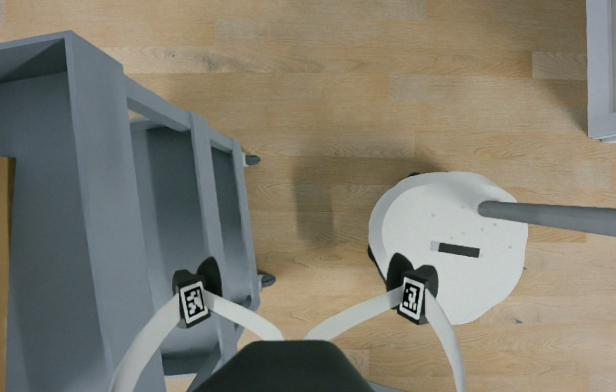

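Emit:
move --r2 '{"base":{"translate_m":0.165,"strafe_m":0.02},"joints":{"lift_m":0.99},"pace":"slow"}' --cameras '[]' --blocking false

Emit:
wait --seconds 5 --cameras '["r2_head_camera","r2_wrist_camera"]'

Scene clock: 1340.13 s.
move: r2 moving
r1: as last shown
r1.base_tilt: forward=-1.6 right=+1.2
r1.lidar_m: 0.67 0.98 1.02 4.75 2.93 1.60 1.32 1.34 1.28 1.06 1.06 0.79
r1.motor_effort: lift_m=+24(24) arm_m=-3(4) wheel_0=+16(17) wheel_1=+5(5) wheel_2=+14(14)
r1.servo_current: wrist_yaw_rad=85(85) wrist_pitch_rad=39(52) wrist_roll_rad=46(72) gripper_m=59(65)
r1.contact_limits: translate_m 1
r1.wrist_depth_mm: - - - 164 214 191 178 / - - - 163 215 193 179 / - - - 169 216 194 179 / - 634 661 163 218 194 180 / - 640 691 167 219 195 181 / - 640 186 167 212 196 182 / - 140 182 163 213 191 182
r2.base_odometry: x=-3.903 y=-0.753 heading=+0.089
r2.turned_by_wheels: +0.000
r2.turned_by_imu: +0.001
r2.base_tilt: forward=-0.7 right=+0.1
r2.lidar_m: 0.48 0.52 0.47 0.47 0.57 3.60 3.55 0.62 0.77 2.18 2.31 0.54
r2.base_status: translate_m moving; strafe_m moving
r2.joint_positions: lift_m=+1.025 arm_m=+0.200 wrist_yaw_rad=+0.003 wrist_pitch_rad=+1.567 wrist_roll_rad=+1.570 gripper_m=+0.100
r2.joint_status: lift_m moving
r2.measured_speeds: translate_m=+0.049 strafe_m=+0.006 rotate_rad=+0.001 lift_m=-0.097 arm_m=+0.000 wrist_yaw_rad=+0.000 wrist_pitch_rad=+0.000 wrist_roll_rad=+0.000
r2.motor_effort: lift_m=+13(20) arm_m=+7(8) wheel_0=+8(11) wheel_1=+6(7) wheel_2=-10(10)
r2.servo_current: wrist_yaw_rad=39(59) wrist_pitch_rad=46(46) wrist_roll_rad=52(52) gripper_m=52(52)
r2.hand_pose: x=+0.3721 y=-0.0874 z=+0.9148 quat_wxyz=(+0.502, +0.500, +0.500, -0.498) (m; r2's base frame)
r2.wrist_depth_mm: 301 1138 1138 1138 1118 1138 1098 / - 1160 1118 1118 1118 1138 1098 / - - 1008 1118 1138 1118 1118 / - - 991 1138 1118 1138 1098 / - - 668 1138 1118 - 1118 / - - 193 1138 195 1118 1118 / - - - - 1138 1138 1118
pictures: none
No camera images: "cameras" was empty.

Scene clock: 1342.57 s.
earlier move: r2 done
r1.base_odometry: x=-1.929 y=-1.218 heading=+1.593
r1.turned_by_wheels: +0.000
r1.turned_by_imu: +0.000
r1.base_tilt: forward=-1.5 right=+1.2
r1.lidar_m: 0.69 0.97 1.05 4.74 2.94 1.61 1.34 1.32 1.27 1.05 1.05 0.79
r1.base_status: not commanded
r1.joint_positions: lift_m=+0.800 arm_m=+0.300 wrist_yaw_rad=+0.533 wrist_pitch_rad=+0.002 wrist_roll_rad=+0.000 gripper_m=-0.034
r1.joint_status: not commanded
r1.measured_speeds: all 0
r1.motor_effort: lift_m=+24(24) arm_m=-4(4) wheel_0=+16(17) wheel_1=+5(5) wheel_2=+14(14)
r1.servo_current: wrist_yaw_rad=91(98) wrist_pitch_rad=46(52) wrist_roll_rad=39(72) gripper_m=65(65)
r1.contact_limits: translate_m 1
r1.hand_pose: x=+0.7637 y=+0.0714 z=+0.9772 quat_wxyz=(+0.965, +0.000, +0.001, +0.264) (m; r1's base frame)
r1.wrist_depth_mm: - - - 164 214 193 178 / - - - 164 215 192 179 / - - - 169 216 193 180 / - 647 661 164 218 195 180 / - 634 699 167 218 195 181 / - 640 186 167 213 196 181 / - 140 182 163 213 191 182
r2.base_odometry: x=-3.753 y=-0.721 heading=+0.089
r2.turned_by_wheels: +0.000
r2.turned_by_imu: +0.000
r2.base_tilt: forward=-0.7 right=+0.1
r2.lidar_m: 0.34 0.37 0.42 0.41 0.50 0.90 3.72 0.77 1.00 2.21 2.32 0.38
r2.base_status: done
r2.joint_positions: lift_m=+0.990 arm_m=+0.200 wrist_yaw_rad=+0.001 wrist_pitch_rad=+1.571 wrist_roll_rad=+1.570 gripper_m=+0.100
r2.joint_status: all done
r2.measured_speeds: all 0
r2.motor_effort: lift_m=+14(20) arm_m=+7(8) wheel_0=+3(11) wheel_1=+5(7) wheel_2=-10(11)
r2.servo_current: wrist_yaw_rad=52(59) wrist_pitch_rad=39(52) wrist_roll_rad=52(59) gripper_m=46(59)
r2.hand_pose: x=+0.3708 y=-0.0874 z=+0.8802 quat_wxyz=(+0.501, +0.499, +0.501, -0.499) (m; r2's base frame)
r2.wrist_depth_mm: 283 291 296 1098 1098 1098 1078 / - - - 1098 1098 1098 1098 / 229 - - 1098 1098 1098 1118 / 234 297 - 1098 1118 1118 1118 / 238 304 - 1098 222 - 1098 / 240 307 188 211 192 1098 1118 / 231 293 - - - 1118 1098
wait: 2.43 of 5 s (r2 has come to rest)
pictures: r2_head_camera, r2_wrist_camera
Images, in order (width x height): r2_head_camera 420x560, r2_wrist_camera 616x392.

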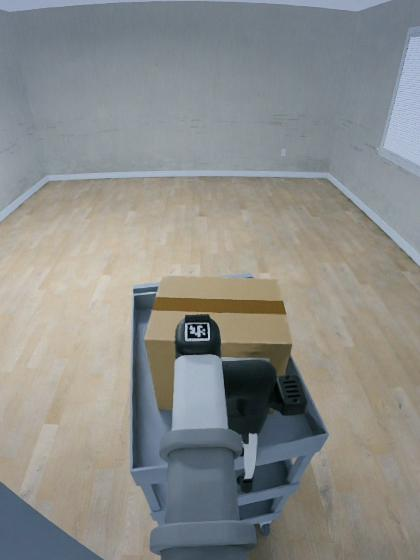

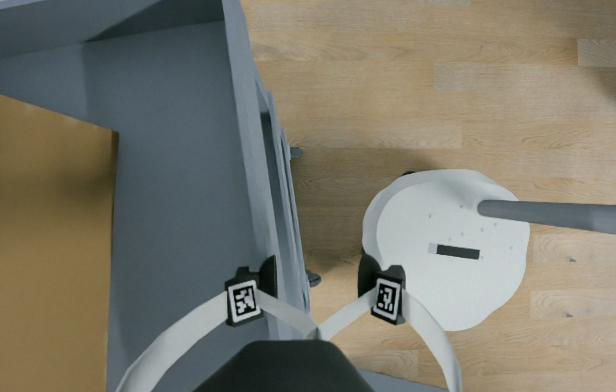

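Emit:
move --r2 '{"base":{"translate_m":0.035},"pace":"slow"}' --cameras '[]' --blocking false

Emit:
wait --seconds 3 --cameras '[]'

Emit:
move --r2 '{"joints":{"lift_m":0.92},"pace":"slow","contact_limits":{"lift_m":0.1}}' --cameras '[]' --blocking false

Emit:
wait --seconds 3 --cameras '["r2_wrist_camera"]'

Scene clock: 1349.33 s.
move: r2 moving
r1: as last shown
r1.lidar_m: 0.69 0.98 1.06 4.73 2.92 1.61 1.32 1.33 1.25 1.07 1.04 0.80
r1.servo_current: wrist_yaw_rad=98(98) wrist_pitch_rad=39(46) wrist_roll_rad=59(59) gripper_m=59(65)
r1.contact_limits: translate_m 1
r1.wrist_depth_mm: - - - 163 213 192 178 / - - - 164 215 192 179 / - - - 169 216 194 179 / - 634 676 163 218 195 180 / - 640 691 167 219 196 181 / - 640 185 167 212 196 182 / - 141 182 163 213 190 182
r2.base_odometry: x=-3.741 y=-0.720 heading=+0.089
r2.turned_by_wheels: +0.000
r2.turned_by_imu: +0.001
r2.base_tilt: forward=-0.7 right=+0.1
r2.lidar_m: 0.33 0.36 0.41 0.39 0.49 0.88 3.72 0.78 1.01 2.20 2.30 0.38
r2.base_status: translate_m moving
r2.joint_positions: lift_m=+0.990 arm_m=+0.200 wrist_yaw_rad=+0.001 wrist_pitch_rad=+1.571 wrist_roll_rad=+1.570 gripper_m=+0.100
r2.joint_status: not commanded
r2.measured_speeds: translate_m=+0.048 strafe_m=+0.000 rotate_rad=+0.000 lift_m=-0.001 arm_m=+0.002 wrist_yaw_rad=+0.000 wrist_pitch_rad=-0.002 wrist_roll_rad=+0.000
r2.motor_effort: lift_m=+14(14) arm_m=+6(8) wheel_0=+7(8) wheel_1=+7(9) wheel_2=-12(13)
r2.servo_current: wrist_yaw_rad=52(59) wrist_pitch_rad=39(46) wrist_roll_rad=59(59) gripper_m=52(52)
r2.hand_pose: x=+0.3709 y=-0.0874 z=+0.8801 quat_wxyz=(+0.501, +0.499, +0.501, -0.499) (m; r2's base frame)
r2.wrist_depth_mm: 282 294 289 1098 1098 1078 1078 / - - - 1098 1098 1078 1078 / 201 282 - 1098 1098 1078 1078 / 212 289 - 1098 1098 - 1098 / 208 291 - 1078 1098 - 1098 / 210 263 195 1098 195 - 1098 / 222 265 - - 1098 1098 1078
pictures: none
No camera images: "cameras" was empty.

Scene clock: 1350.30 s.
earlier move: r2 done
r1.base_odometry: x=-1.929 y=-1.218 heading=+1.593
r1.turned_by_wheels: +0.000
r1.turned_by_imu: +0.000
r1.base_tilt: forward=-1.5 right=+1.2
r1.lidar_m: 0.68 0.99 1.07 4.72 2.94 1.61 1.34 1.33 1.28 1.07 1.05 0.81
r1.base_status: not commanded
r1.joint_positions: lift_m=+0.800 arm_m=+0.300 wrist_yaw_rad=+0.533 wrist_pitch_rad=+0.002 wrist_roll_rad=+0.000 gripper_m=-0.034
r1.joint_status: not commanded
r1.measured_speeds: all 0
r1.motor_effort: lift_m=+23(24) arm_m=-4(4) wheel_0=+16(17) wheel_1=+5(6) wheel_2=+14(14)
r1.servo_current: wrist_yaw_rad=78(98) wrist_pitch_rad=39(46) wrist_roll_rad=39(65) gripper_m=65(72)
r1.contact_limits: translate_m 1
r1.hand_pose: x=+0.7637 y=+0.0714 z=+0.9772 quat_wxyz=(+0.965, +0.000, +0.001, +0.264) (m; r1's base frame)
r1.wrist_depth_mm: - - - 163 214 193 178 / - - - 163 216 193 179 / - - - 170 217 194 180 / - 640 676 163 218 195 180 / - 634 699 167 218 195 181 / - 640 186 167 212 196 181 / - 140 182 163 212 190 182
r2.base_odometry: x=-3.719 y=-0.718 heading=+0.089
r2.turned_by_wheels: +0.000
r2.turned_by_imu: +0.000
r2.base_tilt: forward=-0.7 right=+0.1
r2.lidar_m: 0.31 0.32 0.39 0.38 0.48 0.89 3.77 0.78 1.00 2.20 2.31 0.36
r2.base_status: done
r2.joint_positions: lift_m=+0.990 arm_m=+0.200 wrist_yaw_rad=+0.001 wrist_pitch_rad=+1.571 wrist_roll_rad=+1.570 gripper_m=+0.100
r2.joint_status: not commanded
r2.measured_speeds: all 0
r2.motor_effort: lift_m=+14(14) arm_m=+6(8) wheel_0=+4(8) wheel_1=+5(9) wheel_2=-6(13)
r2.servo_current: wrist_yaw_rad=52(59) wrist_pitch_rad=39(46) wrist_roll_rad=33(59) gripper_m=46(52)
r2.hand_pose: x=+0.3709 y=-0.0874 z=+0.8801 quat_wxyz=(+0.501, +0.499, +0.501, -0.499) (m; r2's base frame)
r2.wrist_depth_mm: 274 289 293 1078 1098 1118 1078 / 170 - - 1098 1078 1078 1098 / 174 264 - 1098 1078 1098 1098 / 177 252 - 1098 1118 1098 1098 / 188 274 - 314 1098 - 1098 / 192 259 188 - 195 1078 1098 / 183 233 - - 1098 1098 1118
wait: 0.97 of 3 s (r2 has come to rest)
pictures: none
No camera images: "cameras" was empty.

Scene clock: 1350.80 s.
move: r2 moving
r1: as last shown
r1.base_tilt: forward=-1.6 right=+1.2
r1.lidar_m: 0.69 0.98 1.08 4.73 2.92 1.61 1.33 1.34 1.24 1.07 1.05 0.82
r1.motor_effort: lift_m=+24(24) arm_m=-4(4) wheel_0=+16(17) wheel_1=+6(6) wheel_2=+14(14)
r1.servo_current: wrist_yaw_rad=104(104) wrist_pitch_rad=39(46) wrist_roll_rad=46(59) gripper_m=65(65)
r1.contact_limits: translate_m 1
r1.wrist_depth_mm: - - - 164 214 191 177 / - - - 163 214 193 178 / - - - 170 216 194 179 / - 640 676 163 217 195 180 / - 647 691 167 219 195 181 / - 640 186 167 213 196 182 / - 140 182 163 214 190 182
r2.base_odometry: x=-3.719 y=-0.718 heading=+0.089
r2.turned_by_wheels: +0.000
r2.turned_by_imu: +0.000
r2.base_tilt: forward=-0.6 right=+0.1
r2.lidar_m: 0.31 0.33 0.40 0.41 0.50 0.88 3.75 0.79 1.00 2.20 2.29 0.37
r2.base_status: not commanded
r2.joint_positions: lift_m=+0.965 arm_m=+0.200 wrist_yaw_rad=+0.001 wrist_pitch_rad=+1.571 wrist_roll_rad=+1.570 gripper_m=+0.100
r2.joint_status: lift_m moving
r2.measured_speeds: translate_m=+0.000 strafe_m=+0.000 rotate_rad=+0.000 lift_m=-0.097 arm_m=+0.000 wrist_yaw_rad=+0.000 wrist_pitch_rad=+0.000 wrist_roll_rad=+0.000
r2.motor_effort: lift_m=+11(16) arm_m=+6(6) wheel_0=+4(4) wheel_1=+5(5) wheel_2=-6(6)
r2.servo_current: wrist_yaw_rad=46(52) wrist_pitch_rad=39(46) wrist_roll_rad=46(52) gripper_m=52(59)
r2.contact_limits: lift_m 0.1
r2.hand_pose: x=+0.3709 y=-0.0874 z=+0.8548 quat_wxyz=(+0.501, +0.499, +0.501, -0.499) (m; r2's base frame)
r2.wrist_depth_mm: 270 283 - 1060 1060 1060 1098 / 170 - - 1098 1060 1078 1060 / 174 247 - 1060 1060 1078 1060 / 177 251 - 1060 1060 820 1078 / 188 256 - - 1078 - 1078 / 182 244 187 - 195 - 1078 / 192 232 - - 1078 1060 1078
pictures: none
No camera images: "cameras" was empty.

Scene clock: 1351.77 s.
earlier move: r2 done
r1.base_odometry: x=-1.929 y=-1.218 heading=+1.593
r1.turned_by_wheels: +0.000
r1.turned_by_imu: +0.000
r1.base_tilt: forward=-1.6 right=+1.2
r1.lidar_m: 0.68 0.98 1.07 4.71 2.94 1.62 1.33 1.33 1.27 1.07 1.05 0.81
r1.base_status: not commanded
r1.joint_positions: lift_m=+0.800 arm_m=+0.300 wrist_yaw_rad=+0.533 wrist_pitch_rad=+0.002 wrist_roll_rad=+0.000 gripper_m=-0.034
r1.joint_status: not commanded
r1.measured_speeds: all 0
r1.motor_effort: lift_m=+24(24) arm_m=-4(4) wheel_0=+16(17) wheel_1=+5(6) wheel_2=+14(14)
r1.servo_current: wrist_yaw_rad=72(104) wrist_pitch_rad=46(52) wrist_roll_rad=39(65) gripper_m=65(65)
r1.contact_limits: translate_m 1
r1.hand_pose: x=+0.7637 y=+0.0714 z=+0.9772 quat_wxyz=(+0.965, +0.000, +0.001, +0.264) (m; r1's base frame)
r1.wrist_depth_mm: - - - 164 214 192 178 / - - - 164 214 191 179 / - - - 170 216 193 179 / - 640 676 163 217 195 181 / - 640 699 167 220 195 181 / - 640 186 167 212 195 181 / - 140 182 163 214 191 182
r2.base_odometry: x=-3.719 y=-0.718 heading=+0.089
r2.turned_by_wheels: +0.000
r2.turned_by_imu: +0.000
r2.base_tilt: forward=-0.7 right=+0.1
r2.lidar_m: 0.29 0.35 0.40 0.41 0.51 0.87 3.75 0.79 1.05 2.21 2.30 0.37
r2.base_status: not commanded
r2.joint_positions: lift_m=+0.921 arm_m=+0.200 wrist_yaw_rad=+0.001 wrist_pitch_rad=+1.571 wrist_roll_rad=+1.570 gripper_m=+0.100
r2.joint_status: all done
r2.measured_speeds: all 0
r2.motor_effort: lift_m=+9(16) arm_m=+6(6) wheel_0=+4(5) wheel_1=+5(5) wheel_2=-5(6)
r2.servo_current: wrist_yaw_rad=46(59) wrist_pitch_rad=39(46) wrist_roll_rad=39(59) gripper_m=52(65)
r2.contact_limits: lift_m 0.1
r2.hand_pose: x=+0.3709 y=-0.0874 z=+0.8106 quat_wxyz=(+0.501, +0.499, +0.501, -0.499) (m; r2's base frame)
r2.wrist_depth_mm: - - - 1008 1025 1025 1025 / 167 - - 1025 1042 1008 1008 / 177 224 - - 1025 1008 1008 / 172 241 - - 1042 - 1008 / 175 233 - - 1008 - 1008 / 185 221 190 - 193 - 1008 / 188 224 - - 1025 1008 1025
wait: 0.97 of 3 s (r2 has come to rest)
pictures: r2_wrist_camera
Images, in order (width x height): r2_wrist_camera 616x392.

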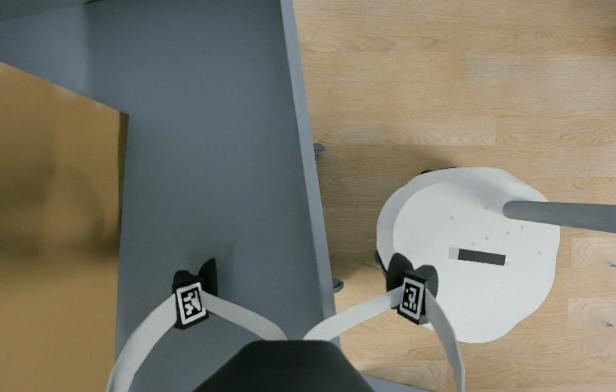

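Emit:
move --r2 '{"joints":{"lift_m":0.908,"gripper_m":-0.03},"pace":"slow","contact_limits":{"lift_m":0.1}}' --cameras '[]' --blocking false

Emit:
wait --seconds 4 --cameras '["r2_wrist_camera"]'

Emit:
move --r2 '{"base":{"translate_m":-0.15},"pace":"slow","contact_limits":{"translate_m":1.0}}' --cameras '[]' --blocking false

Emit:
wait --seconds 5 --cameras '["r2_wrist_camera","r2_head_camera","r2_head_left_camera","r2_head_right_camera"]'

Scene clock: 1357.83 s.
move: r2 contact_stop
r1: as last shown
r1.base_tilt: forward=-1.5 right=+1.3
r1.lidar_m: 0.69 0.99 1.08 4.72 2.91 1.60 1.33 1.32 1.26 1.06 1.05 0.82
r1.motor_effort: lift_m=+24(24) arm_m=-3(4) wheel_0=+16(17) wheel_1=+6(6) wheel_2=+14(14)
r1.servo_current: wrist_yaw_rad=72(98) wrist_pitch_rad=39(52) wrist_roll_rad=52(52) gripper_m=52(59)
r1.contact_limits: translate_m 1
r1.wrist_depth_mm: - - - 164 214 192 178 / - - - 163 216 191 179 / - - - 170 216 194 180 / - 640 668 164 218 195 180 / - 640 699 167 220 195 181 / - 640 186 167 213 196 181 / - 141 182 163 213 191 182
r2.base_odometry: x=-3.719 y=-0.718 heading=+0.089
r2.turned_by_wheels: +0.000
r2.turned_by_imu: +0.001
r2.base_tilt: forward=-0.6 right=+0.1
r2.lidar_m: 0.32 0.32 0.38 0.40 0.47 0.89 3.77 0.77 1.05 2.20 2.31 0.37
r2.base_status: not commanded
r2.joint_positions: lift_m=+0.928 arm_m=+0.200 wrist_yaw_rad=+0.001 wrist_pitch_rad=+1.570 wrist_roll_rad=+1.570 gripper_m=+0.091
r2.joint_status: lift_m contact_stop; gripper_m moving
r2.measured_speeds: translate_m=+0.000 strafe_m=+0.000 rotate_rad=+0.000 lift_m=+0.190 arm_m=+0.000 wrist_yaw_rad=+0.000 wrist_pitch_rad=+0.000 wrist_roll_rad=+0.000
r2.on_its_own: lift_m is slack since a contact_stop (your +0.908 is given up)
r2.motor_effort: lift_m=+16(16) arm_m=+6(7) wheel_0=+4(5) wheel_1=+5(5) wheel_2=-6(6)
r2.servo_current: wrist_yaw_rad=46(52) wrist_pitch_rad=33(46) wrist_roll_rad=46(52) gripper_m=78(91)
r2.contact_limits: lift_m 0.1
r2.hand_pose: x=+0.3711 y=-0.0874 z=+0.8175 quat_wxyz=(+0.501, +0.500, +0.500, -0.499) (m; r2's base frame)
r2.wrist_depth_mm: - - - 1008 1025 1025 1025 / 156 - - - 1008 1025 1025 / 174 220 - - 1025 1025 1008 / 171 237 - - 1042 - 1025 / 173 242 - - 1025 - 1008 / 176 219 190 - 189 - 1025 / 186 221 - - 1025 1042 1025
pictures: none
No camera images: "cameras" was empty.

not run: a stop that you did not command came earlier in this reply.

not run: a stop that you did not command came earlier in this reply.

not run: a stop that you did not command came earlier in this reply.

Emit:
move --r2 '{"joints":{"lift_m":0.918,"gripper_m":-0.03},"pace":"slow"}' --cameras '[]' --blocking false

Emit:
wait --seconds 4 --cameras '["r2_wrist_camera"]'

Scene clock: 1361.63 s.
earlier move: r2 contact_stop
move: r2 moving
r1: as last shown
r1.base_tilt: forward=-1.6 right=+1.2
r1.lidar_m: 0.68 0.99 1.08 4.72 2.92 1.60 1.34 1.33 1.26 1.06 1.04 0.78
r1.motor_effort: lift_m=+24(24) arm_m=-3(4) wheel_0=+16(17) wheel_1=+5(5) wheel_2=+14(14)
r1.servo_current: wrist_yaw_rad=78(91) wrist_pitch_rad=39(52) wrist_roll_rad=39(65) gripper_m=59(72)
r1.contact_limits: translate_m 1
r1.wrist_depth_mm: - - - 164 214 191 178 / - - - 164 215 192 179 / - - - 170 216 194 179 / - 634 676 163 217 195 181 / - 640 715 167 218 195 181 / - 640 186 167 212 195 182 / 585 140 182 163 213 191 182
r2.base_odometry: x=-3.719 y=-0.718 heading=+0.089
r2.turned_by_wheels: +0.000
r2.turned_by_imu: +0.001
r2.base_tilt: forward=-0.7 right=+0.1
r2.lidar_m: 0.33 0.33 0.39 0.41 0.47 0.89 3.75 0.81 1.04 2.22 2.30 0.34
r2.base_status: not commanded
r2.joint_positions: lift_m=+0.919 arm_m=+0.200 wrist_yaw_rad=+0.001 wrist_pitch_rad=+1.571 wrist_roll_rad=+1.570 gripper_m=-0.029
r2.joint_status: lift_m earlier contact_stop (moved +0.013 of -0.013); lift_m moving; gripper_m moving
r2.measured_speeds: translate_m=+0.000 strafe_m=+0.000 rotate_rad=+0.000 lift_m=-0.013 arm_m=+0.000 wrist_yaw_rad=+0.000 wrist_pitch_rad=+0.000 wrist_roll_rad=+0.000
r2.motor_effort: lift_m=+10(18) arm_m=+6(6) wheel_0=+4(4) wheel_1=+5(5) wheel_2=-4(5)
r2.servo_current: wrist_yaw_rad=46(65) wrist_pitch_rad=39(46) wrist_roll_rad=46(46) gripper_m=104(189)
r2.hand_pose: x=+0.3708 y=-0.0874 z=+0.8087 quat_wxyz=(+0.500, +0.499, +0.501, -0.500) (m; r2's base frame)
r2.wrist_depth_mm: - - - 1025 1025 1025 1025 / 170 - - 1025 1025 1042 1025 / 182 238 - 1008 1025 1025 1008 / 193 - - - 1060 - 1042 / 189 242 - 201 - - 1025 / 190 241 183 196 178 - 1025 / 202 241 - - 1042 1042 1042
pictures: none
No camera images: "cameras" was empty.

Scene clock: 1361.97 s.
earlier move: r2 done
r1.base_odometry: x=-1.929 y=-1.218 heading=+1.593
r1.turned_by_wheels: +0.000
r1.turned_by_imu: +0.000
r1.base_tilt: forward=-1.6 right=+1.2
r1.lidar_m: 0.68 0.99 1.08 4.74 2.90 1.60 1.33 1.33 1.27 1.06 1.03 0.79
r1.base_status: not commanded
r1.joint_positions: lift_m=+0.800 arm_m=+0.300 wrist_yaw_rad=+0.533 wrist_pitch_rad=+0.002 wrist_roll_rad=+0.000 gripper_m=-0.034
r1.joint_status: not commanded
r1.measured_speeds: all 0
r1.motor_effort: lift_m=+24(24) arm_m=-4(4) wheel_0=+16(17) wheel_1=+6(6) wheel_2=+14(14)
r1.servo_current: wrist_yaw_rad=78(91) wrist_pitch_rad=39(52) wrist_roll_rad=46(65) gripper_m=65(72)
r1.contact_limits: translate_m 1
r1.hand_pose: x=+0.7637 y=+0.0714 z=+0.9772 quat_wxyz=(+0.965, +0.000, +0.001, +0.264) (m; r1's base frame)
r1.wrist_depth_mm: - - - 164 214 192 178 / - - - 164 216 192 179 / - - - 170 216 194 179 / - 634 676 164 218 195 180 / - 640 707 167 220 196 181 / - 640 186 167 212 196 181 / 574 140 183 164 214 190 183
r2.base_odometry: x=-3.719 y=-0.718 heading=+0.089
r2.turned_by_wheels: +0.000
r2.turned_by_imu: +0.000
r2.base_tilt: forward=-0.7 right=+0.1
r2.lidar_m: 0.33 0.34 0.40 0.39 0.50 0.85 3.77 0.80 1.05 2.21 2.30 0.37
r2.base_status: not commanded
r2.joint_positions: lift_m=+0.919 arm_m=+0.200 wrist_yaw_rad=+0.001 wrist_pitch_rad=+1.571 wrist_roll_rad=+1.570 gripper_m=-0.029
r2.joint_status: all done
r2.measured_speeds: all 0
r2.motor_effort: lift_m=+10(18) arm_m=+6(6) wheel_0=+4(4) wheel_1=+5(5) wheel_2=-5(5)
r2.servo_current: wrist_yaw_rad=52(65) wrist_pitch_rad=39(46) wrist_roll_rad=46(52) gripper_m=104(189)
r2.hand_pose: x=+0.3708 y=-0.0874 z=+0.8085 quat_wxyz=(+0.500, +0.499, +0.501, -0.500) (m; r2's base frame)
r2.wrist_depth_mm: - - - 1025 1042 1025 1025 / 170 - - 1025 1025 1042 1042 / 182 238 - 1025 1025 1008 1042 / 193 - - - 1025 - 1042 / 188 242 - 202 - - 1042 / 191 241 184 196 178 - 1025 / 202 242 - - 1042 1042 1060
wait: 0.33 of 4 s (r2 has come to rest)
pictures: r2_wrist_camera
Images, in order (width x height): r2_wrist_camera 616x392.

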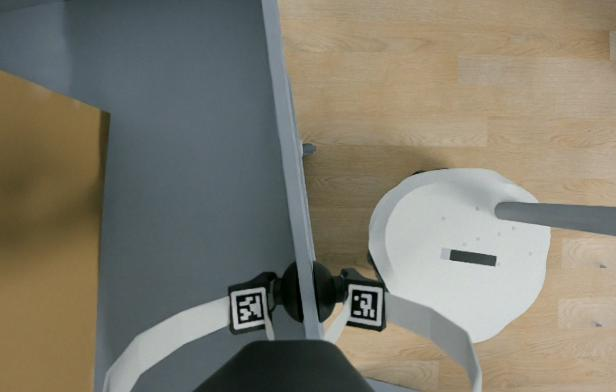

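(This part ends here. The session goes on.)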